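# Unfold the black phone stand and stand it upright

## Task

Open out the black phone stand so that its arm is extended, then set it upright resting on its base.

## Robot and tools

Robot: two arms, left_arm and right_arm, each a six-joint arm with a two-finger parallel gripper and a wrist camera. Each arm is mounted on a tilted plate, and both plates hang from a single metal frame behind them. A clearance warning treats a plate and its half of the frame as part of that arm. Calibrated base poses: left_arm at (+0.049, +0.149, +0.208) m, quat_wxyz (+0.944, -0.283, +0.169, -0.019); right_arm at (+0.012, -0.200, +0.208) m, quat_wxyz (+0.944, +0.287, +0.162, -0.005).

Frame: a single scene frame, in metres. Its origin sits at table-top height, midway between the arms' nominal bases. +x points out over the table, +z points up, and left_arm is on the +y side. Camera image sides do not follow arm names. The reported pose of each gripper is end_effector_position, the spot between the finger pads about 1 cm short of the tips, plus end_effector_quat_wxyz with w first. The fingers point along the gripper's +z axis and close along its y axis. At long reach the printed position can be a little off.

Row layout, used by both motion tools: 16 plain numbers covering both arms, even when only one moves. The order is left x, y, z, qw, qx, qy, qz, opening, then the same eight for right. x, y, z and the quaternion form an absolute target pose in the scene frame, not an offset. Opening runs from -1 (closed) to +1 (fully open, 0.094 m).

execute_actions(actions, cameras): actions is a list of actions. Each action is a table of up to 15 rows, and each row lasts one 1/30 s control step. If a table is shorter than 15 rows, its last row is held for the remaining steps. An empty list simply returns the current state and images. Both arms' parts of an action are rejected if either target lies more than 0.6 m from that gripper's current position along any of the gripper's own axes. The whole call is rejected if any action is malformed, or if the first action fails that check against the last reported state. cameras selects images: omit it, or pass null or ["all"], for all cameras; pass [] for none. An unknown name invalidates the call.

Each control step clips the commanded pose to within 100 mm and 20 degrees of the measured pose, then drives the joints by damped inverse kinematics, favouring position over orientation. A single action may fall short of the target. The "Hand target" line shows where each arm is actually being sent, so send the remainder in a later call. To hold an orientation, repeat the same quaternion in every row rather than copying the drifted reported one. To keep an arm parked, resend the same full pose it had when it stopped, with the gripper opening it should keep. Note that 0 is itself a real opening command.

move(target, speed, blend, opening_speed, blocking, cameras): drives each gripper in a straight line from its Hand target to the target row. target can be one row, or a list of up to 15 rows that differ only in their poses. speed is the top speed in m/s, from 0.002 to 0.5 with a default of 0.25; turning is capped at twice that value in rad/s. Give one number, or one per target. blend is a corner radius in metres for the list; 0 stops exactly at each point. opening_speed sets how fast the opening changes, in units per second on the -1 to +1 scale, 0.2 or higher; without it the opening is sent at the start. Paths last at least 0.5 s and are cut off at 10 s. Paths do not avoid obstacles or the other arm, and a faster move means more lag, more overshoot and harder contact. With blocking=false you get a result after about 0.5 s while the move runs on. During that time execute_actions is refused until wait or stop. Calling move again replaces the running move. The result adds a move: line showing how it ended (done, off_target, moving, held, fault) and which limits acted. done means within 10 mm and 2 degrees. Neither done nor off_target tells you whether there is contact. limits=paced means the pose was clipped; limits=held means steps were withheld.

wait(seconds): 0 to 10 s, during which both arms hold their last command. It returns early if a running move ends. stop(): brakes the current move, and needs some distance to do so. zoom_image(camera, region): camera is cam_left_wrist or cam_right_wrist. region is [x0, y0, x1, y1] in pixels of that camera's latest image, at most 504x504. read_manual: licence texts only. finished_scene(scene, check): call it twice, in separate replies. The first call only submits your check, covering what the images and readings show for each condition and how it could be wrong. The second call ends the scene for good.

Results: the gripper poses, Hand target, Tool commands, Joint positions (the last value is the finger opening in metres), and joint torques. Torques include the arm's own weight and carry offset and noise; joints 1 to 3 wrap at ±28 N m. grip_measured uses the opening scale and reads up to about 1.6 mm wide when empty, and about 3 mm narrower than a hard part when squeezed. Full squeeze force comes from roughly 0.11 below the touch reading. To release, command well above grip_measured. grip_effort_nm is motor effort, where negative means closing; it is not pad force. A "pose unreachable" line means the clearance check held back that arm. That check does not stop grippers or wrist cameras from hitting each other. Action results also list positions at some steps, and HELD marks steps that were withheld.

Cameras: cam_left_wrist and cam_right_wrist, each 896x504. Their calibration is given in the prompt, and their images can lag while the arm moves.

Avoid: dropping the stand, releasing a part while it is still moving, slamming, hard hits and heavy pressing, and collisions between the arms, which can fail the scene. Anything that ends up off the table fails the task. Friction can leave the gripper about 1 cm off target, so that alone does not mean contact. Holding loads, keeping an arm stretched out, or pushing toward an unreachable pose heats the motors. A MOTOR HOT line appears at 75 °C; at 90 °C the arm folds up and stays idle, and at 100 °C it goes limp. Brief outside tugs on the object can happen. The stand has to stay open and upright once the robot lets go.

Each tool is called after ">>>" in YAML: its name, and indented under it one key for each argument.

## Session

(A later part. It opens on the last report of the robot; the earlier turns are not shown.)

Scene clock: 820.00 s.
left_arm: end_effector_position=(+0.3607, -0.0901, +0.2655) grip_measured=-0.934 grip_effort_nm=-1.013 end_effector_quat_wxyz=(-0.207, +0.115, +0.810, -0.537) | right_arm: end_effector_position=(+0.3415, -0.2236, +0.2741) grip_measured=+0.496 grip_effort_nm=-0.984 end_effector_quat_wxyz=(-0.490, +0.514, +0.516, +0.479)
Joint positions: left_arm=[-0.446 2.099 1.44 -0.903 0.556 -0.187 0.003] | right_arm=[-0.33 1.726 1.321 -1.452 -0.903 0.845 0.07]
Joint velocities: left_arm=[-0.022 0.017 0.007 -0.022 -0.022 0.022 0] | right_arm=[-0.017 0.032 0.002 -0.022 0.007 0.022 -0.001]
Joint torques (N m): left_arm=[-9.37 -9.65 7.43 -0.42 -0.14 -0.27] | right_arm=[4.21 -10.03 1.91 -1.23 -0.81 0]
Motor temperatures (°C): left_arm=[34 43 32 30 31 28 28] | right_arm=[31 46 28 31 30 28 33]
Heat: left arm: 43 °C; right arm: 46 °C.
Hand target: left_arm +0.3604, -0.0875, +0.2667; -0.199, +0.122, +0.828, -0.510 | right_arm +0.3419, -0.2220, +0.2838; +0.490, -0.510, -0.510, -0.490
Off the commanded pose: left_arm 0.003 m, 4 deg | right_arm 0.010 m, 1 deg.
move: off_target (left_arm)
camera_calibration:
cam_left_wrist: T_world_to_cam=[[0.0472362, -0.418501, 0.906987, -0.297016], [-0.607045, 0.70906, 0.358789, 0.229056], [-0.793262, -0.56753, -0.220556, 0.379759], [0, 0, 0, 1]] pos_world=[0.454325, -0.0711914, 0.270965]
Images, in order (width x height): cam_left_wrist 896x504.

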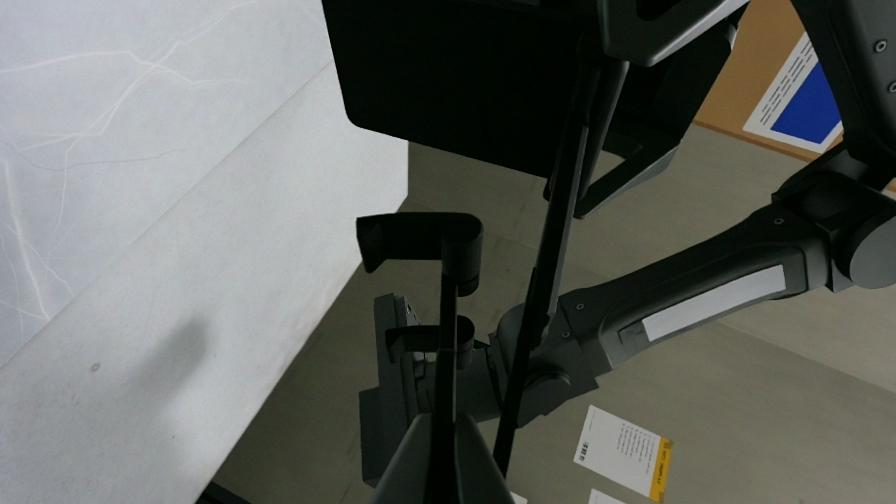

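>>> move:
  target: [0.359,-0.086,0.259,-0.207,0.108,0.863,-0.449,-1,0.342,-0.222,0.284,-0.49,0.51,0.51,0.49,0.3]
  speed: 0.03
  cameras: ["cam_left_wrist"]

>>> zoom_image:
  camera: "cam_left_wrist"
  region: [300, 0, 800, 504]

Scene clock: 827.67 s.
left_arm: end_effector_position=(+0.3607, -0.0878, +0.2621) grip_measured=-0.934 grip_effort_nm=-1.009 end_effector_quat_wxyz=(-0.214, +0.103, +0.844, -0.481) | right_arm: end_effector_position=(+0.3415, -0.2237, +0.2734) grip_measured=+0.496 grip_effort_nm=-0.989 end_effector_quat_wxyz=(-0.489, +0.514, +0.518, +0.479)
Joint positions: left_arm=[-0.484 2.099 1.477 -0.946 0.437 -0.276 0.003] | right_arm=[-0.33 1.726 1.321 -1.449 -0.9 0.845 0.07]
Joint velocities: left_arm=[-0.022 -0.002 -0.002 -0.022 -0.066 0.007 0.001] | right_arm=[-0.002 -0.017 0.002 -0.037 -0.022 -0.037 -0.001]
Joint torques (N m): left_arm=[-9.21 -8.42 7.75 -0.33 -0.21 -0.22] | right_arm=[4.37 -9.88 2.02 -1.22 -0.86 -0.01]
Motor temperatures (°C): left_arm=[34 42 32 30 31 28 28] | right_arm=[31 46 28 31 30 28 33]
Heat: left arm: 42 °C; right arm: 46 °C.
Hand target: left_arm +0.3597, -0.0858, +0.2596; -0.207, +0.108, +0.862, -0.451 | right_arm +0.3419, -0.2221, +0.2838; +0.490, -0.510, -0.510, -0.490
Off the commanded pose: left_arm 0.004 m, 4 deg | right_arm 0.011 m, 2 deg.
move: off_target (left_arm, right_arm)
camera_calibration:
cam_left_wrist: T_world_to_cam=[[0.0437022, -0.536169, 0.842978, -0.285272], [-0.606815, 0.656056, 0.448738, 0.200442], [-0.793641, -0.531143, -0.296685, 0.403611], [0, 0, 0, 1]] pos_world=[0.454421, -0.0700809, 0.270277]
Images, in order (width x height): cam_left_wrist 896x504.

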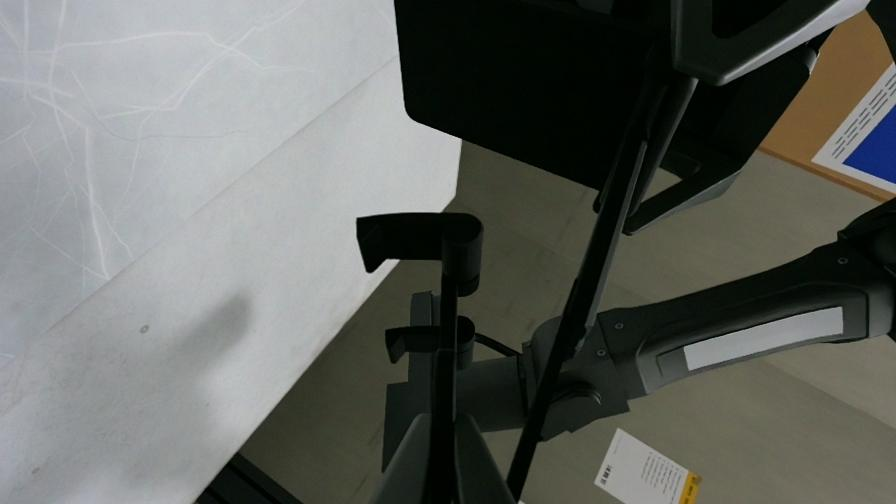

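Scaled by 1.000.

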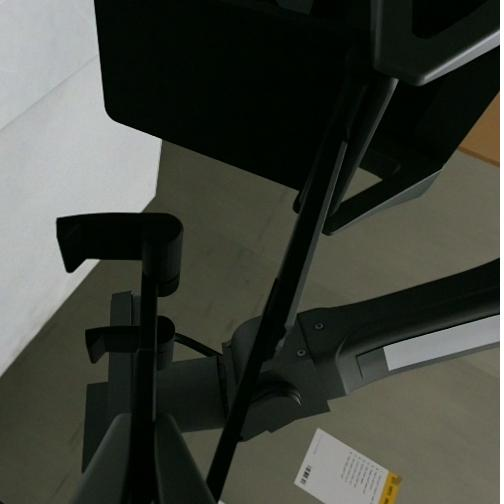

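>>> move:
  target: [0.359,-0.086,0.259,-0.207,0.108,0.863,-0.449,-1,0.342,-0.222,0.284,-0.49,0.51,0.51,0.49,0.62]
  opening_speed: 0.25

>>> wait:
  seconds: 1
  cameras: ["cam_left_wrist"]

Scene clock: 876.23 s.
left_arm: end_effector_position=(+0.3625, -0.0799, +0.2478) grip_measured=-0.935 grip_effort_nm=-1.018 end_effector_quat_wxyz=(-0.207, +0.098, +0.869, -0.439) | right_arm: end_effector_position=(+0.3426, -0.2236, +0.2742) grip_measured=+0.617 grip_effort_nm=0.188 end_effector_quat_wxyz=(-0.488, +0.514, +0.516, +0.482)
Joint positions: left_arm=[-0.486 2.099 1.477 -0.955 0.343 -0.299 0.003] | right_arm=[-0.33 1.726 1.321 -1.448 -0.908 0.845 0.076]
Joint velocities: left_arm=[-0.022 -0.007 0.002 0.007 0.037 -0.051 0] | right_arm=[-0.012 -0.002 -0.002 -0.022 0.007 0.037 0]
Joint torques (N m): left_arm=[-9.24 -8.31 7.47 -0.29 0.76 -0.01] | right_arm=[4.38 -9.78 2.02 -1.27 -0.73 0]
Motor temperatures (°C): left_arm=[35 40 33 30 31 28 29] | right_arm=[31 48 28 32 30 28 33]
Heat: left arm: 40 °C; right arm: 48 °C.
Hand target: left_arm +0.3590, -0.0857, +0.2589; -0.207, +0.108, +0.862, -0.449 | right_arm +0.3419, -0.2220, +0.2838; +0.490, -0.510, -0.510, -0.490
Off the commanded pose: left_arm 0.013 m, 2 deg | right_arm 0.010 m, 1 deg.
move: off_target (left_arm)
camera_calibration:
cam_left_wrist: T_world_to_cam=[[0.0239938, -0.613436, 0.78938, -0.254788], [-0.620555, 0.60993, 0.492845, 0.193112], [-0.783795, -0.501679, -0.366036, 0.421003], [0, 0, 0, 1]] pos_world=[0.45593, -0.0628721, 0.260053]
cam_right_wrist: T_world_to_cam=[[-0.999897, -0.013822, -0.00386698, 0.340217], [0.00132349, -0.357069, 0.934077, -0.299243], [-0.0142916, 0.933976, 0.357051, 0.205965], [0, 0, 0, 1]] pos_world=[0.343522, -0.294515, 0.207292]

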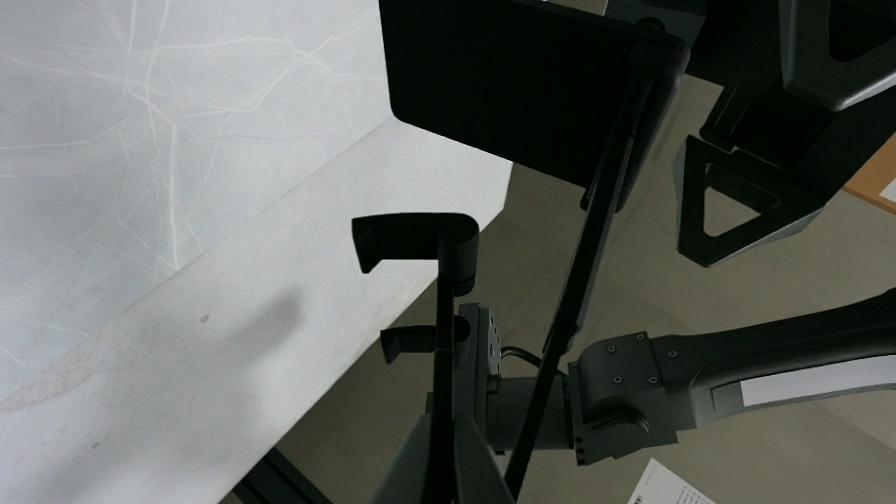

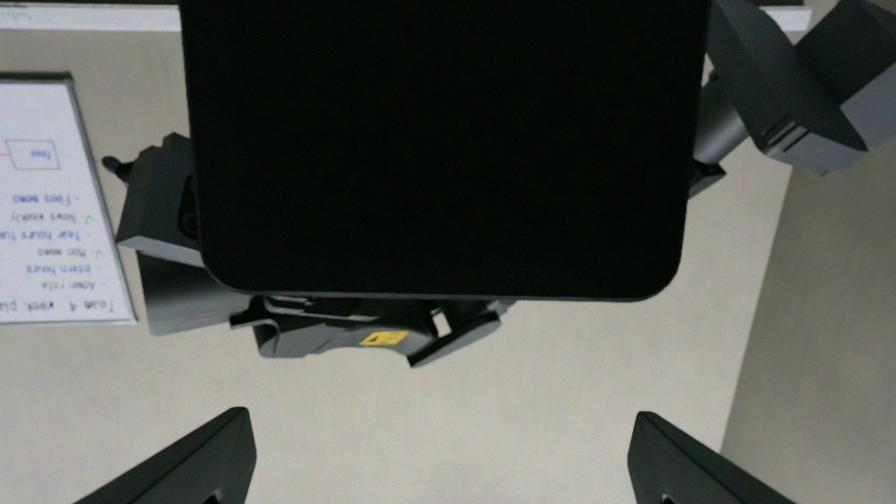

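Scene clock: 877.23 s.
left_arm: end_effector_position=(+0.3626, -0.0799, +0.2477) grip_measured=-0.935 grip_effort_nm=-1.013 end_effector_quat_wxyz=(-0.207, +0.098, +0.869, -0.439) | right_arm: end_effector_position=(+0.3426, -0.2236, +0.2742) grip_measured=+0.617 grip_effort_nm=0.188 end_effector_quat_wxyz=(-0.488, +0.514, +0.515, +0.482)
Joint positions: left_arm=[-0.486 2.099 1.477 -0.955 0.342 -0.3 0.003] | right_arm=[-0.33 1.726 1.321 -1.448 -0.908 0.845 0.076]
Joint velocities: left_arm=[-0.002 0.012 -0.017 0.066 -0.095 0.007 -0.001] | right_arm=[0.002 0.007 0.007 -0.022 0.051 0.007 -0.001]
Joint torques (N m): left_arm=[-9.16 -8.44 7.51 -0.29 0.75 0] | right_arm=[4.42 -10.09 1.89 -1.23 -0.73 -0.02]
Motor temperatures (°C): left_arm=[35 40 33 30 31 28 29] | right_arm=[31 48 28 32 30 28 33]
Heat: left arm: 40 °C; right arm: 48 °C.
Hand target: left_arm +0.3590, -0.0858, +0.2590; -0.207, +0.108, +0.862, -0.449 | right_arm +0.3419, -0.2220, +0.2838; +0.490, -0.510, -0.510, -0.490
Tool commands: left_gripper/opening=-1.0 right_gripper/opening=+0.62
Off the commanded pose: left_arm 0.013 m, 2 deg | right_arm 0.010 m, 1 deg.
wait: 1.00 s; at rest by 0.17 s
camera_calibration:
cam_left_wrist: T_world_to_cam=[[0.0241753, -0.613824, 0.789073, -0.254744], [-0.620633, 0.609565, 0.493199, 0.193043], [-0.783728, -0.501648, -0.366223, 0.421036], [0, 0, 0, 1]] pos_world=[0.455945, -0.0628286, 0.259996]
Images, in order (width x height): cam_left_wrist 896x504.

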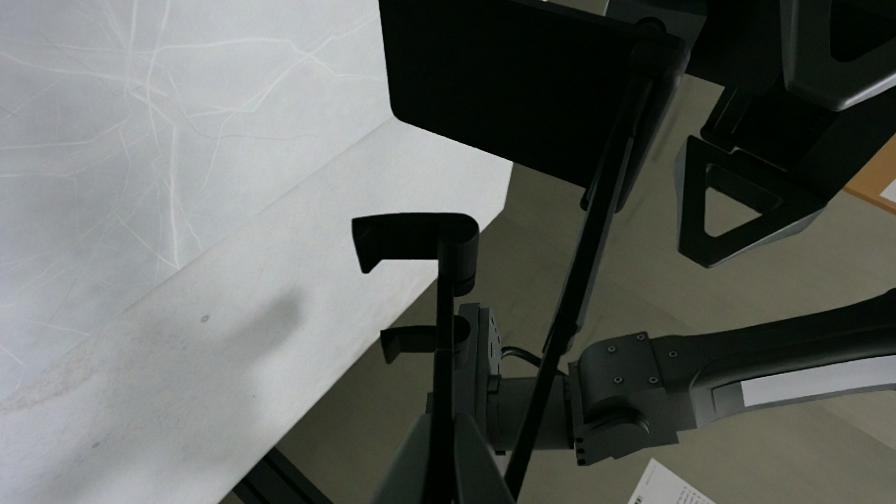

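>>> move:
  target: [0.359,-0.086,0.259,-0.207,0.108,0.863,-0.449,-1,0.342,-0.222,0.280,-0.49,0.51,0.51,0.49,1]
  opening_speed: 0.6
  cameras: []

>>> move:
  target: [0.359,-0.086,0.275,-0.207,0.108,0.863,-0.449,-1,0.342,-0.36,0.282,-0.49,0.51,0.51,0.49,1]
  speed: 0.12
  cameras: ["cam_right_wrist"]

Scene clock: 885.33 s.
left_arm: end_effector_position=(+0.3625, -0.0798, +0.2477) grip_measured=-0.935 grip_effort_nm=-1.013 end_effector_quat_wxyz=(-0.207, +0.097, +0.869, -0.439) | right_arm: end_effector_position=(+0.3426, -0.2236, +0.2743) grip_measured=+0.997 grip_effort_nm=0.188 end_effector_quat_wxyz=(-0.488, +0.514, +0.515, +0.482)
Joint positions: left_arm=[-0.486 2.099 1.477 -0.955 0.342 -0.3 0.003] | right_arm=[-0.33 1.726 1.321 -1.448 -0.908 0.845 0.094]
Joint velocities: left_arm=[-0.002 -0.002 -0.032 0.007 0.066 -0.051 0] | right_arm=[0.017 0.002 -0.002 0.007 -0.066 -0.037 0]
Joint torques (N m): left_arm=[-9.2 -8.5 7.23 -0.23 0.74 -0.01] | right_arm=[4 -9.2 1.95 -1.2 -0.76 -0.09]
Motor temperatures (°C): left_arm=[35 41 33 30 31 28 29] | right_arm=[31 47 28 32 30 28 32]
Heat: left arm: 41 °C; right arm: 47 °C.
Hand target: left_arm +0.3588, -0.0859, +0.2589; -0.207, +0.108, +0.863, -0.449 | right_arm +0.3420, -0.2220, +0.2799; +0.490, -0.510, -0.510, -0.490
Off the commanded pose: left_arm 0.013 m, 2 deg | right_arm 0.006 m, 1 deg.
move: off_target (left_arm)
No camera images: "cameras" was empty.

Scene clock: 886.83 s.
left_arm: end_effector_position=(+0.3560, -0.0807, +0.2531) grip_measured=-0.935 grip_effort_nm=-1.018 end_effector_quat_wxyz=(-0.221, +0.096, +0.869, -0.432) | right_arm: end_effector_position=(+0.3407, -0.3540, +0.2738) grip_measured=+0.997 grip_effort_nm=0.188 end_effector_quat_wxyz=(-0.331, +0.646, +0.492, +0.481)
Joint positions: left_arm=[-0.503 2.099 1.484 -0.982 0.342 -0.327 0.003] | right_arm=[-0.709 1.557 1.469 -1.564 -0.861 0.772 0.094]
Joint velocities: left_arm=[-0.022 -0.022 -0.002 -0.037 -0.066 -0.022 0] | right_arm=[0.012 -0.002 -0.017 0.066 -0.037 -0.022 0.001]
Joint torques (N m): left_arm=[-10.03 -10.17 8.79 -0.27 0.76 -0.02] | right_arm=[1.1 -11.85 4.33 -1.23 -0.43 0.08]
Motor temperatures (°C): left_arm=[35 41 33 30 31 28 29] | right_arm=[31 47 28 32 30 28 32]
Heat: left arm: 41 °C; right arm: 47 °C.
Hand target: left_arm +0.3585, -0.0858, +0.2749; -0.207, +0.108, +0.862, -0.449 | right_arm +0.3398, -0.3582, +0.2829; -0.318, +0.650, +0.497, +0.479
Off the commanded pose: left_arm 0.023 m, 3 deg | right_arm 0.010 m, 24 deg; orientation clipped.
joint sent to its limit (right arm) — joint 4 (wrist pitch), lower limit. The joint targets are off in orientation, not in position.
move: off_target (left_arm, right_arm); limits=paced
camera_calibration:
cam_right_wrist: T_world_to_cam=[[-0.955698, 0.289635, -0.0524763, 0.442264], [-0.0785697, -0.0792038, 0.993757, -0.236172], [0.28367, 0.953855, 0.0984514, 0.304137], [0, 0, 0, 1]] pos_world=[0.31784, -0.436903, 0.227964]
Images, in order (width x height): cam_right_wrist 896x504.

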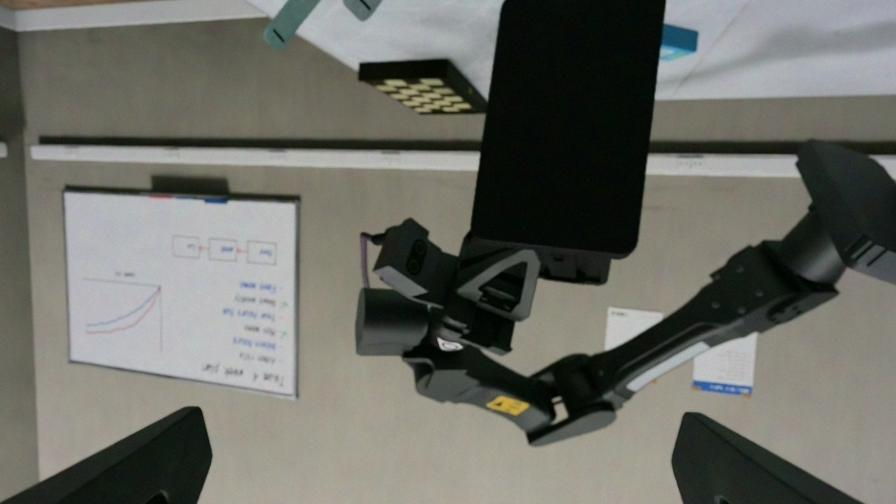

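>>> move:
  target:
    - [0.360,-0.086,0.30,-0.216,0.070,0.925,-0.306,-1,0.32,-0.36,0.34,-0.27,0.653,0.653,0.27,1]
    - [0.365,-0.08,0.34,-0.2325,0.020,0.969,-0.085,-1,0.32,-0.36,0.38,-0.0616,0.7044,0.7044,0.0616,1]
  speed: 0.1

Scene clock: 895.87 s.
left_arm: end_effector_position=(+0.3666, -0.0767, +0.3240) grip_measured=-0.935 grip_effort_nm=-1.013 end_effector_quat_wxyz=(-0.188, -0.010, +0.970, -0.152) | right_arm: end_effector_position=(+0.3225, -0.3558, +0.3764) grip_measured=+0.997 grip_effort_nm=0.183 end_effector_quat_wxyz=(-0.022, +0.705, +0.692, +0.155)
Joint positions: left_arm=[-0.814 2.302 2.076 -1.549 -0.149 -0.94 0.003] | right_arm=[0.293 1.189 1.623 -1.564 0.431 1.674 0.094]
Joint velocities: left_arm=[-0.007 -0.027 -0.012 0.022 -0.081 -0.022 0.001] | right_arm=[0.012 -0.017 0.012 -0.037 -0.007 -0.022 0]
Joint torques (N m): left_arm=[-10.66 -9.48 9.28 -0.18 0.31 -0.08] | right_arm=[3.03 -4.18 3.08 0.33 -0.01 0.04]
Motor temperatures (°C): left_arm=[35 42 33 30 31 28 29] | right_arm=[31 47 28 31 30 28 31]
Heat: left arm: 42 °C; right arm: 47 °C.
Hand target: left_arm +0.3640, -0.0807, +0.3408; -0.176, -0.002, +0.970, -0.166 | right_arm +0.3167, -0.3584, +0.3774; -0.017, +0.706, +0.692, +0.152
Off the commanded pose: left_arm 0.016 m, 10 deg | right_arm 0.006 m, 12 deg.
joint sent to its limit (left arm) — joint 4 (wrist pitch), lower limit. The joint targets are off in orientation, not in position.
joint sent to its limit (right arm) — joint 4 (wrist pitch), lower limit. The joint targets are off in position and orientation.
move: off_target (left_arm, right_arm)
camera_calibration:
cam_left_wrist: T_world_to_cam=[[0.0895642, -0.958652, 0.27012, -0.195317], [-0.685068, 0.137566, 0.715372, 0.071435], [-0.722952, -0.249122, -0.644421, 0.540944], [0, 0, 0, 1]] pos_world=[0.457508, -0.0623071, 0.350252]
cam_right_wrist: T_world_to_cam=[[-0.982976, 0.0315482, -0.181005, 0.396078], [-0.0887456, 0.781087, 0.618084, 0.111079], [0.16088, 0.623625, -0.76499, 0.54806], [0, 0, 0, 1]] pos_world=[0.311021, -0.441041, 0.422296]

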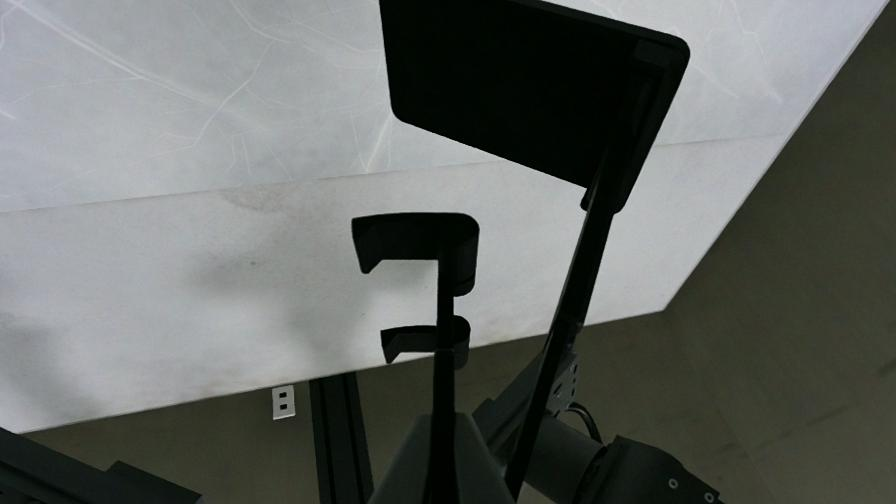

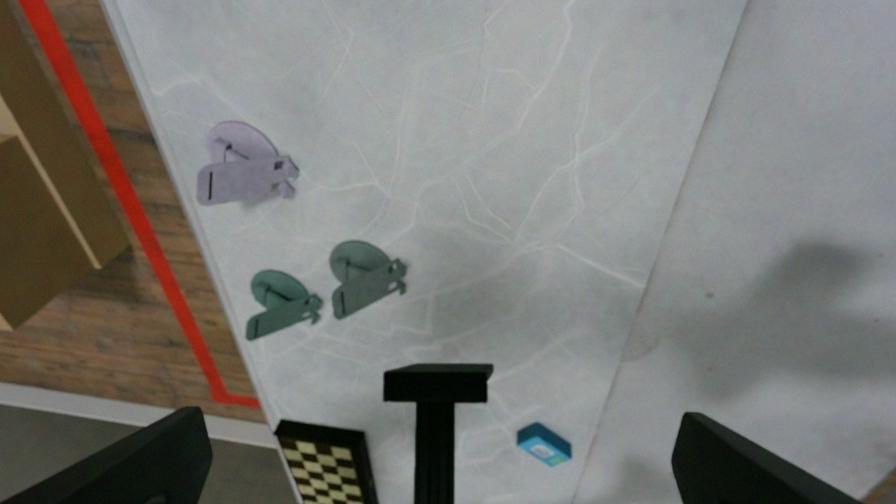

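>>> move:
  target: [0.40,0.0,0.30,-0.2325,-0.02,0.969,0.085,-1,0.32,-0.36,0.37,-0.0616,0.7044,0.7044,0.0616,1]
  speed: 0.08

Scene clock: 904.30 s.
left_arm: end_effector_position=(+0.3977, -0.0100, +0.2936) grip_measured=-0.935 grip_effort_nm=-1.018 end_effector_quat_wxyz=(-0.113, -0.039, +0.991, -0.055) | right_arm: end_effector_position=(+0.3228, -0.3595, +0.3754) grip_measured=+0.997 grip_effort_nm=0.188 end_effector_quat_wxyz=(-0.015, +0.707, +0.691, +0.149)
Joint positions: left_arm=[-0.743 2.207 1.948 -1.55 -0.405 -0.953 0.003] | right_arm=[0.291 1.189 1.623 -1.564 0.45 1.675 0.094]
Joint velocities: left_arm=[-0.002 -0.002 0.032 0.007 -0.007 0.007 0] | right_arm=[-0.017 -0.002 -0.002 -0.037 0.022 -0.007 0]
Joint torques (N m): left_arm=[-6.86 -10.76 6.05 -0.35 0.11 0.02] | right_arm=[1.25 -1.98 2.95 0.36 0.05 -0.01]
Motor temperatures (°C): left_arm=[35 44 33 30 31 28 29] | right_arm=[31 44 28 31 30 28 31]
Heat: left arm: 44 °C; right arm: 44 °C.
Hand target: left_arm +0.4001, +0.0002, +0.2996; -0.108, -0.044, +0.991, -0.058 | right_arm +0.3201, -0.3600, +0.3693; -0.018, +0.706, +0.696, +0.131
Off the commanded pose: left_arm 0.012 m, 21 deg; orientation clipped | right_arm 0.006 m, 11 deg.
joint sent to its limit (left arm) — joint 4 (wrist pitch), lower limit. The joint targets are off in orientation, not in position.
joint sent to its limit (right arm) — joint 4 (wrist pitch), lower limit. The joint targets are off in orientation, not in position.
move: off_target (left_arm, right_arm); limits=paced
camera_calibration:
cam_left_wrist: T_world_to_cam=[[0.105748, -0.99109, 0.0809813, -0.0772403], [-0.783763, -0.0329514, 0.620185, 0.170791], [-0.611991, -0.129053, -0.780264, 0.557403], [0, 0, 0, 1]] pos_world=[0.483153, 0.0010105, 0.335255]
cam_right_wrist: T_world_to_cam=[[-0.982789, 0.0338008, -0.181612, 0.397282], [-0.084152, 0.79327, 0.603027, 0.123122], [0.16445, 0.607931, -0.776773, 0.547177], [0, 0, 0, 1]] pos_world=[0.310823, -0.443744, 0.422938]

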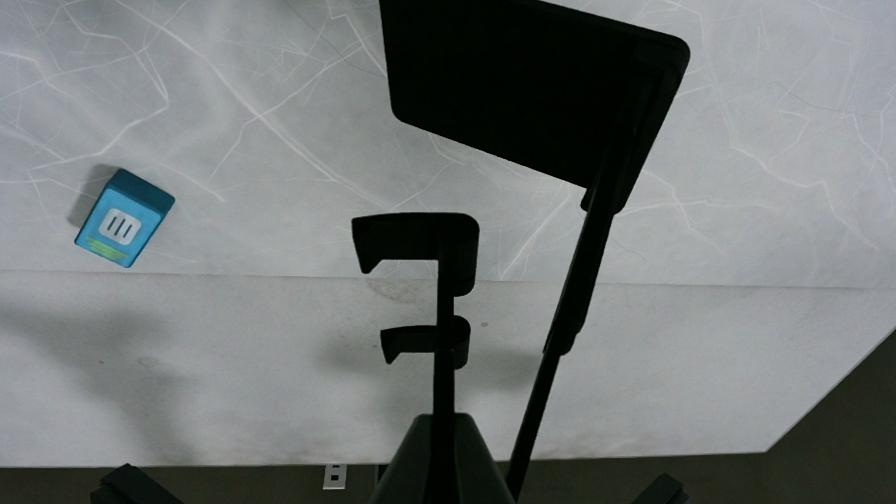

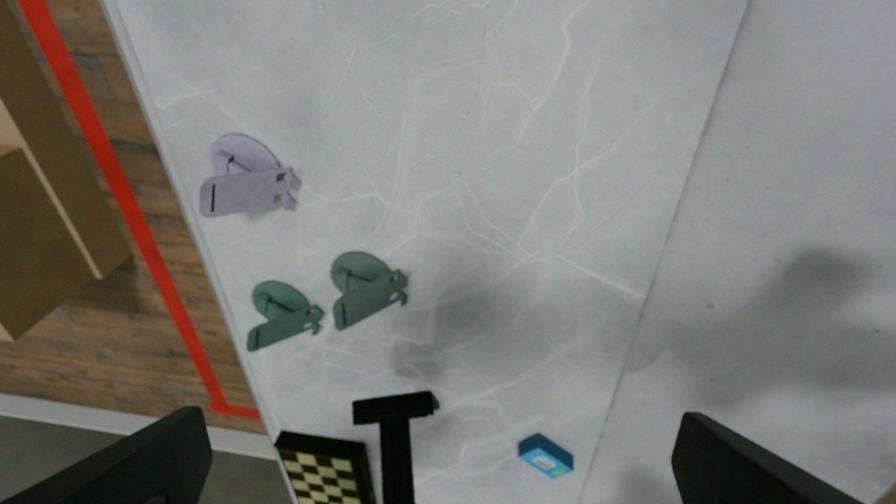

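>>> move:
  target: [0.40,0.0,0.225,-0.22,-0.045,0.956,0.19,-1,0.32,-0.36,0.37,-0.0616,0.7044,0.7044,0.0616,1]
  speed: 0.08

Scene clock: 917.33 s.
left_arm: end_effector_position=(+0.4028, -0.0010, +0.2332) grip_measured=-0.935 grip_effort_nm=-1.013 end_effector_quat_wxyz=(-0.111, -0.059, +0.991, +0.049) | right_arm: end_effector_position=(+0.3228, -0.3595, +0.3754) grip_measured=+0.997 grip_effort_nm=0.188 end_effector_quat_wxyz=(-0.015, +0.707, +0.691, +0.149)
Joint positions: left_arm=[-0.683 2.35 1.94 -1.551 -0.546 -1.035 0.003] | right_arm=[0.291 1.189 1.623 -1.564 0.451 1.675 0.094]
Joint velocities: left_arm=[0.002 0.002 -0.017 0.037 0.022 -0.022 0] | right_arm=[-0.002 -0.002 -0.002 -0.007 -0.007 -0.007 -0.001]
Joint torques (N m): left_arm=[-7.21 -7.23 6.49 -0.65 -0.02 -0.1] | right_arm=[1.54 -1.85 3.1 0.32 -0.03 0.05]
Motor temperatures (°C): left_arm=[34 45 33 30 31 28 30] | right_arm=[30 41 28 30 29 28 31]
Heat: left arm: 45 °C; right arm: 41 °C.
Hand target: left_arm +0.3996, +0.0002, +0.2243; -0.117, -0.054, +0.990, +0.064 | right_arm +0.3201, -0.3599, +0.3694; -0.018, +0.706, +0.696, +0.132
Off the commanded pose: left_arm 0.009 m, 21 deg; orientation clipped | right_arm 0.006 m, 11 deg.
joint sent to its limit (left arm) — joint 4 (wrist pitch), lower limit. The joint targets are off in orientation, not in position.
joint sent to its limit (right arm) — joint 4 (wrist pitch), lower limit. The joint targets are off in orientation, not in position.
move: off_target (left_arm, right_arm); limits=paced
camera_calibration:
cam_left_wrist: T_world_to_cam=[[0.121844, -0.98408, -0.129386, -0.0213701], [-0.778184, -0.17563, 0.602979, 0.214168], [-0.616104, 0.0272163, -0.787195, 0.517953], [0, 0, 0, 1]] pos_world=[0.488379, 0.0024878, 0.275826]
cam_right_wrist: T_world_to_cam=[[-0.982783, 0.0338108, -0.181646, 0.397303], [-0.0841025, 0.793501, 0.60273, 0.123363], [0.164515, 0.607629, -0.776995, 0.547159], [0, 0, 0, 1]] pos_world=[0.310822, -0.443791, 0.422954]

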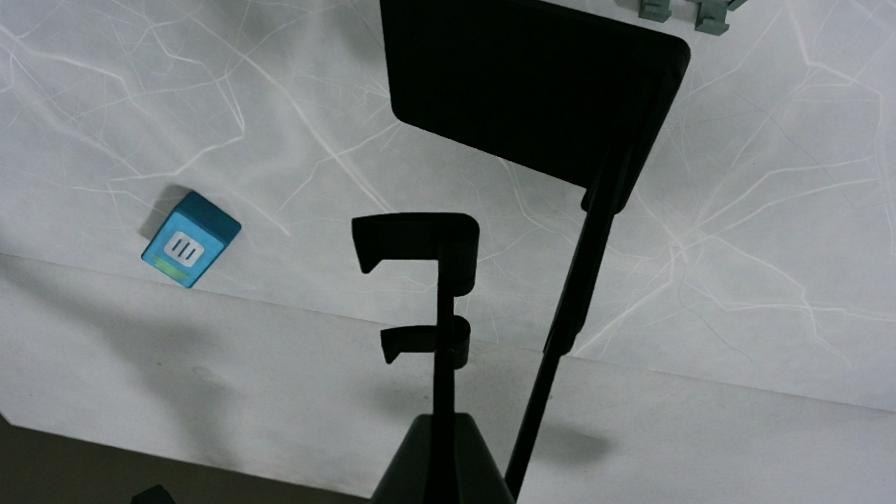

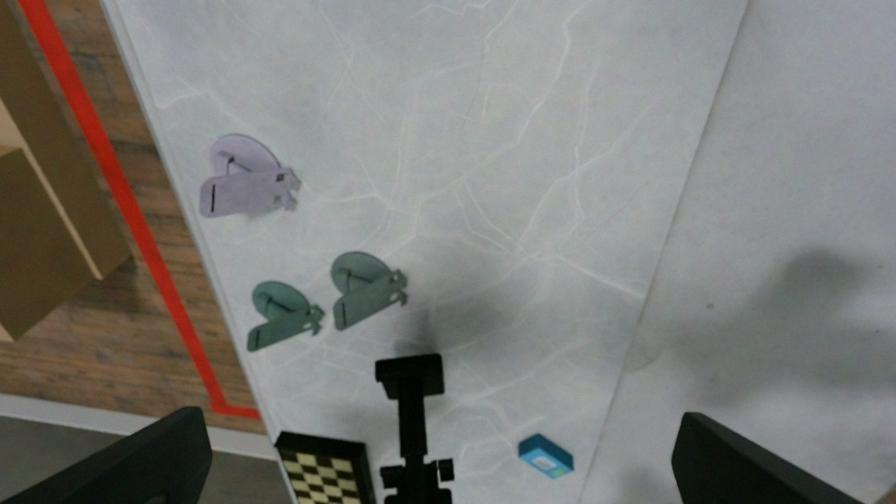

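>>> move:
  target: [0.41,0.01,0.185,-0.2,-0.09,0.925,0.31,-1,0.32,-0.36,0.37,-0.0616,0.7044,0.7044,0.0616,1]
  speed: 0.06

Scene clock: 924.63 s.
left_arm: end_effector_position=(+0.4090, +0.0096, +0.1919) grip_measured=-0.935 grip_effort_nm=-1.013 end_effector_quat_wxyz=(-0.081, -0.092, +0.984, +0.133) | right_arm: end_effector_position=(+0.3228, -0.3595, +0.3754) grip_measured=+0.997 grip_effort_nm=0.193 end_effector_quat_wxyz=(-0.015, +0.707, +0.691, +0.149)
Joint positions: left_arm=[-0.645 2.46 1.94 -1.551 -0.691 -1.159 0.003] | right_arm=[0.291 1.189 1.623 -1.564 0.451 1.675 0.094]
Joint velocities: left_arm=[-0.002 -0.002 0.012 0.051 -0.022 0.007 -0.001] | right_arm=[0.002 0.007 -0.017 -0.022 -0.037 -0.066 0.001]
Joint torques (N m): left_arm=[-7.38 -7.42 7.73 -0.84 -0.14 -0.08] | right_arm=[1.35 -1.96 3.18 0.36 0.02 0]
Motor temperatures (°C): left_arm=[34 43 33 30 31 28 30] | right_arm=[30 40 28 30 29 28 31]
Heat: left arm: 43 °C; right arm: 40 °C.
Hand target: left_arm +0.4093, +0.0102, +0.1844; -0.081, -0.091, +0.982, +0.144 | right_arm +0.3201, -0.3599, +0.3694; -0.018, +0.706, +0.696, +0.131
Off the commanded pose: left_arm 0.007 m, 25 deg; orientation clipped | right_arm 0.006 m, 11 deg.
joint sent to its limit (left arm) — joint 4 (wrist pitch), lower limit. The joint targets are off in orientation, not in position.
joint sent to its limit (right arm) — joint 4 (wrist pitch), lower limit. The joint targets are off in orientation, not in position.
move: off_target (left_arm, right_arm); limits=paced
camera_calibration:
cam_left_wrist: T_world_to_cam=[[0.176509, -0.939747, -0.292781, -0.00842467], [-0.795938, -0.311265, 0.519228, 0.270396], [-0.579075, 0.141387, -0.802921, 0.475751], [0, 0, 0, 1]] pos_world=[0.492201, 0.00898302, 0.239126]
cam_right_wrist: T_world_to_cam=[[-0.982783, 0.0338108, -0.181646, 0.397303], [-0.0841025, 0.793501, 0.60273, 0.123363], [0.164515, 0.607629, -0.776995, 0.547159], [0, 0, 0, 1]] pos_world=[0.310822, -0.443791, 0.422954]

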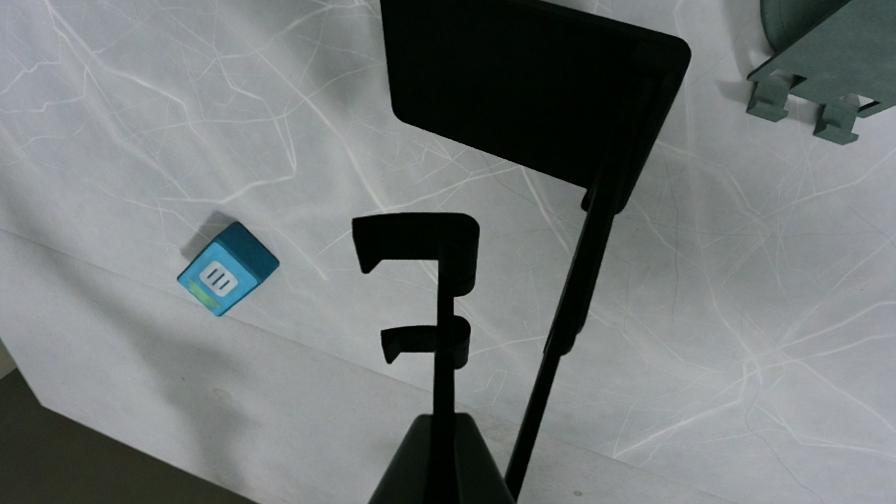

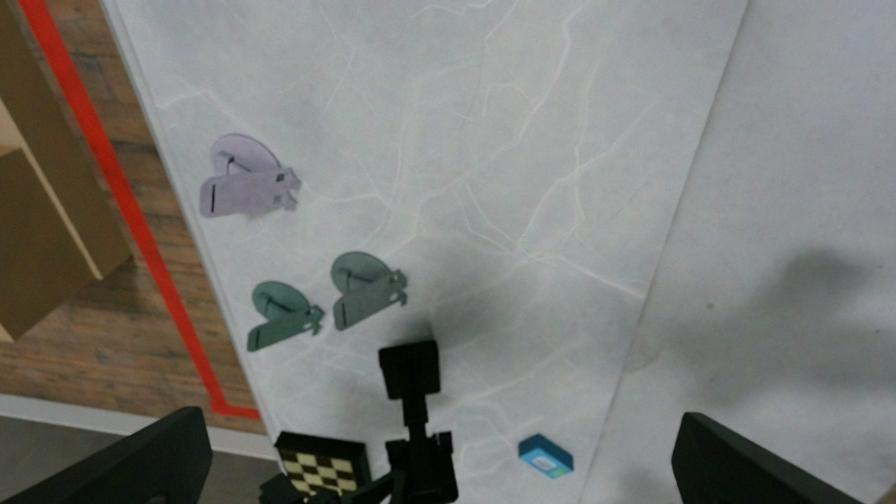

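>>> move:
  target: [0.415,0.02,0.168,-0.18,-0.13,0.90,0.38,-1,0.32,-0.36,0.37,-0.0616,0.7044,0.7044,0.0616,1]
  speed: 0.05

>>> zoom_image:
  camera: "cam_right_wrist"
  region: [250, 280, 550, 504]

Scene clock: 933.03 s.
left_arm: end_effector_position=(+0.4153, +0.0188, +0.1759) grip_measured=-0.935 grip_effort_nm=-1.013 end_effector_quat_wxyz=(-0.054, -0.132, +0.975, +0.169) | right_arm: end_effector_position=(+0.3228, -0.3595, +0.3754) grip_measured=+0.997 grip_effort_nm=0.183 end_effector_quat_wxyz=(-0.015, +0.707, +0.691, +0.149)
Joint positions: left_arm=[-0.623 2.499 1.94 -1.551 -0.768 -1.264 0.003] | right_arm=[0.291 1.189 1.623 -1.564 0.451 1.675 0.094]
Joint velocities: left_arm=[0.012 0.007 -0.012 -0.022 0.066 -0.037 0.001] | right_arm=[-0.007 -0.007 0.007 -0.007 0.022 0.051 0]
Joint torques (N m): left_arm=[-7.54 -7.64 7.01 -0.95 -0.19 -0.13] | right_arm=[1.28 -2.03 3.03 0.35 0.03 -0.01]
Motor temperatures (°C): left_arm=[34 42 33 30 30 28 30] | right_arm=[30 39 28 30 29 28 31]
Heat: left arm: 42 °C; right arm: 39 °C.
Hand target: left_arm +0.4145, +0.0202, +0.1678; -0.055, -0.129, +0.973, +0.182 | right_arm +0.3201, -0.3599, +0.3694; -0.018, +0.706, +0.696, +0.131
Off the commanded pose: left_arm 0.008 m, 29 deg; orientation clipped | right_arm 0.006 m, 11 deg.
joint sent to its limit (left arm) — joint 4 (wrist pitch), lower limit. The joint targets are off in orientation, not in position.
joint sent to its limit (right arm) — joint 4 (wrist pitch), lower limit. The joint targets are off in orientation, not in position.
move: off_target (left_arm, right_arm); limits=paced
camera_calibration:
cam_left_wrist: T_world_to_cam=[[0.256798, -0.897127, -0.35947, -0.0280169], [-0.797885, -0.406681, 0.44496, 0.302326], [-0.545375, 0.172551, -0.820239, 0.45373], [0, 0, 0, 1]] pos_world=[0.49587, 0.0195241, 0.227573]
cam_right_wrist: T_world_to_cam=[[-0.982783, 0.0338108, -0.181646, 0.397303], [-0.0841025, 0.793501, 0.60273, 0.123363], [0.164515, 0.607629, -0.776995, 0.547159], [0, 0, 0, 1]] pos_world=[0.310822, -0.443791, 0.422954]

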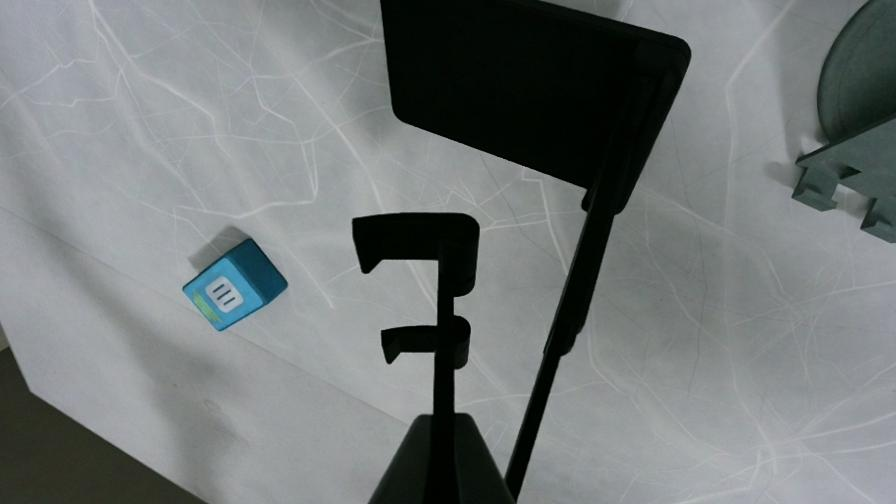

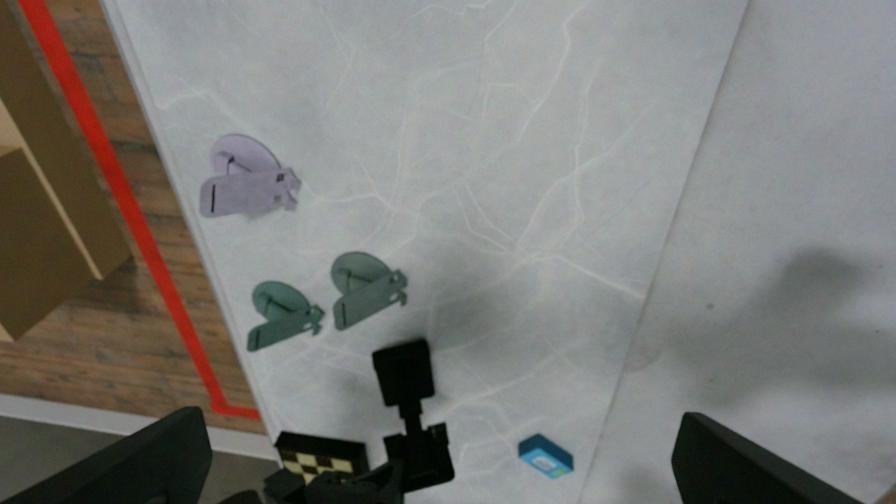

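Scaled by 1.680.

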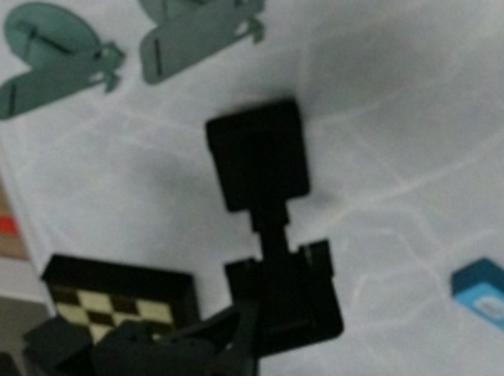

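>>> move:
  target: [0.30,0.01,0.20,-0.23,-0.041,0.958,0.169,-1,0.32,-0.36,0.37,-0.0616,0.7044,0.7044,0.0616,1]
  speed: 0.06

>>> zoom_image:
  camera: "cam_right_wrist"
  region: [300, 260, 600, 504]

Scene clock: 954.20 s.
left_arm: end_effector_position=(+0.3010, +0.0134, +0.1849) grip_measured=-0.935 grip_effort_nm=-1.013 end_effector_quat_wxyz=(-0.230, -0.047, +0.958, +0.167) | right_arm: end_effector_position=(+0.3228, -0.3595, +0.3754) grip_measured=+0.997 grip_effort_nm=0.188 end_effector_quat_wxyz=(-0.015, +0.707, +0.691, +0.149)
Joint positions: left_arm=[-0.69 2.435 1.655 -1.558 -0.444 -1.216 0.003] | right_arm=[0.291 1.189 1.623 -1.564 0.451 1.675 0.094]
Joint velocities: left_arm=[-0.017 0.007 -0.002 -0.051 0.007 -0.051 0] | right_arm=[0.012 0.022 -0.002 -0.051 0.007 0.051 -0.001]
Joint torques (N m): left_arm=[-10.37 -11.33 4.71 -1.17 0.32 0.02] | right_arm=[1.51 -1.89 2.91 0.36 0.03 0.06]
Motor temperatures (°C): left_arm=[34 43 33 30 30 28 30] | right_arm=[30 38 28 30 29 28 30]
Heat: left arm: 43 °C; right arm: 38 °C.
Hand target: left_arm +0.2992, +0.0094, +0.1976; -0.222, -0.042, +0.962, +0.152 | right_arm +0.3201, -0.3599, +0.3694; -0.018, +0.706, +0.696, +0.131
Off the commanded pose: left_arm 0.015 m, 1 deg | right_arm 0.006 m, 11 deg.
joint read past its limit (left arm) — joint 4 (wrist pitch), lower limit.
joint sent to its limit (left arm) — joint 4 (wrist pitch), lower limit. The joint targets still meet the commanded pose.
joint sent to its limit (right arm) — joint 4 (wrist pitch), lower limit. The joint targets are off in orientation, not in position.
move: off_target (left_arm, right_arm)
camera_calibration:
cam_left_wrist: T_world_to_cam=[[0.0244033, -0.931615, -0.362627, 0.0707454], [-0.611915, -0.300764, 0.731506, 0.0944694], [-0.790547, 0.204045, -0.577409, 0.428209], [0, 0, 0, 1]] pos_world=[0.3946, 0.0069464, 0.203801]
cam_right_wrist: T_world_to_cam=[[-0.982783, 0.0338108, -0.181646, 0.397303], [-0.0841025, 0.793501, 0.60273, 0.123363], [0.164515, 0.607629, -0.776995, 0.547159], [0, 0, 0, 1]] pos_world=[0.310822, -0.443791, 0.422954]

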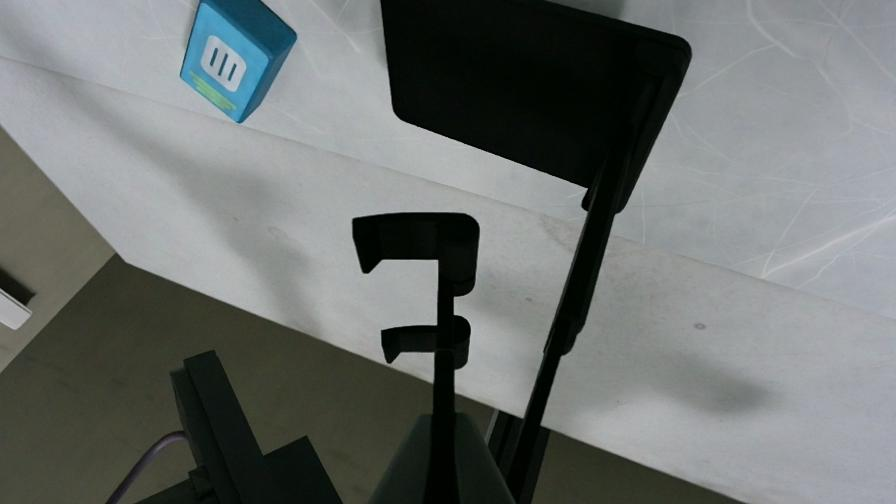

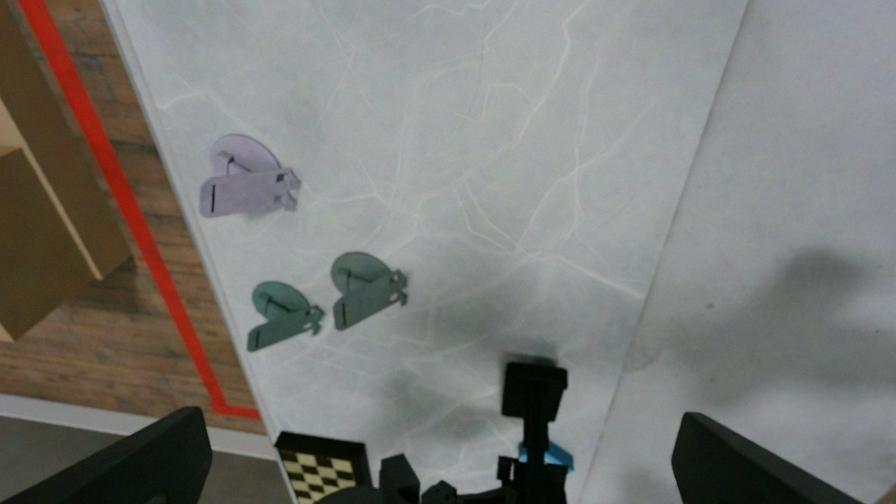

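Scaled by 1.680.

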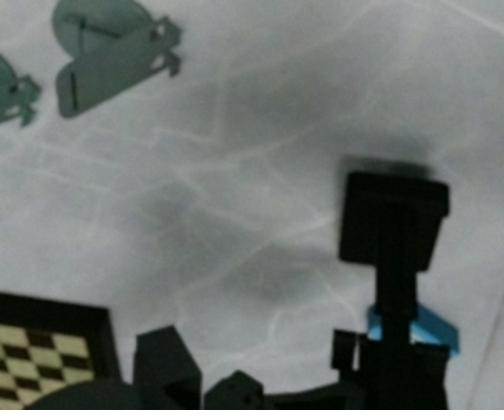

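>>> execute_actions:
  actions: []

Scene clock: 966.63 s.
left_arm: end_effector_position=(+0.3008, +0.0133, +0.1850) grip_measured=-0.935 grip_effort_nm=-1.018 end_effector_quat_wxyz=(-0.230, -0.047, +0.958, +0.167) | right_arm: end_effector_position=(+0.3228, -0.3596, +0.3754) grip_measured=+0.997 grip_effort_nm=0.193 end_effector_quat_wxyz=(-0.015, +0.707, +0.691, +0.149)
Joint positions: left_arm=[-0.69 2.435 1.655 -1.558 -0.443 -1.216 0.003] | right_arm=[0.291 1.189 1.623 -1.564 0.451 1.675 0.094]
Joint velocities: left_arm=[-0.002 -0.002 -0.012 -0.095 0.037 -0.022 0] | right_arm=[-0.022 0.017 0.007 -0.051 -0.007 0.051 0]
Joint torques (N m): left_arm=[-10.37 -11.32 4.72 -1.16 0.32 0.03] | right_arm=[1.26 -1.98 3.21 0.36 0.01 -0.04]
Motor temperatures (°C): left_arm=[35 44 32 30 30 28 30] | right_arm=[30 38 28 30 29 28 30]
Heat: left arm: 44 °C; right arm: 38 °C.
Hand target: left_arm +0.2991, +0.0095, +0.1976; -0.222, -0.042, +0.962, +0.152 | right_arm +0.3201, -0.3600, +0.3694; -0.018, +0.706, +0.696, +0.131
Tool commands: left_gripper/opening=-1.0 right_gripper/opening=+1.0
Off the commanded pose: left_arm 0.015 m, 1 deg | right_arm 0.006 m, 11 deg.
joint read past its limit (left arm) — joint 4 (wrist pitch), lower limit.
camera_calibration:
cam_left_wrist: T_world_to_cam=[[0.0242205, -0.931806, -0.362148, 0.0706475], [-0.611077, -0.300499, 0.732315, 0.0938893], [-0.7912, 0.203563, -0.576684, 0.428197], [0, 0, 0, 1]] pos_world=[0.394452, 0.00687828, 0.203763]
cam_right_wrist: T_world_to_cam=[[-0.982776, 0.0338209, -0.18168, 0.397324], [-0.0840529, 0.793732, 0.602432, 0.123603], [0.16458, 0.607326, -0.777218, 0.547141], [0, 0, 0, 1]] pos_world=[0.310821, -0.443839, 0.422971]

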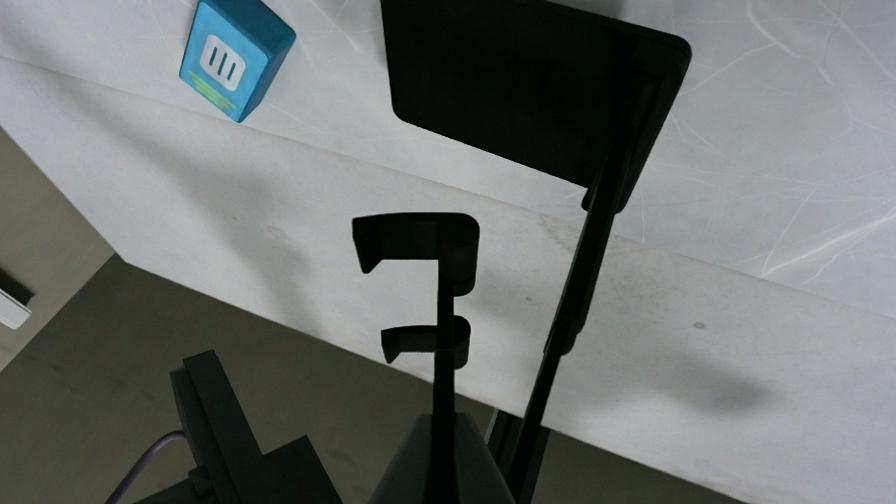

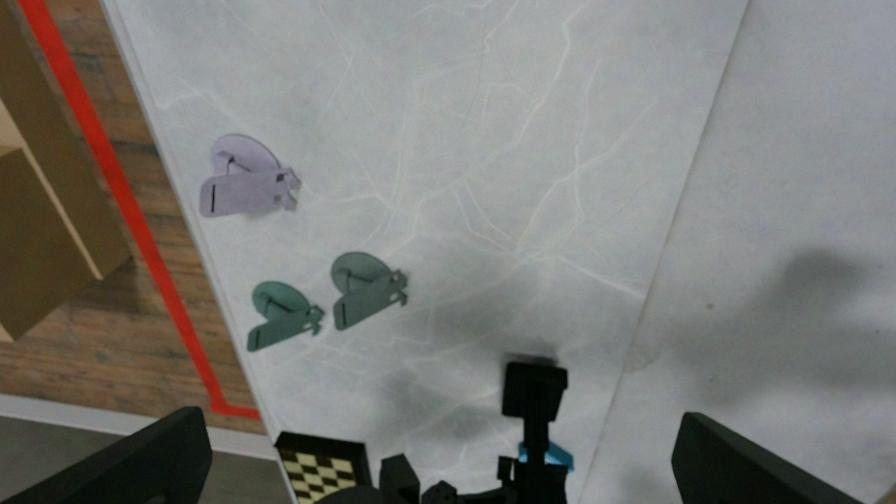

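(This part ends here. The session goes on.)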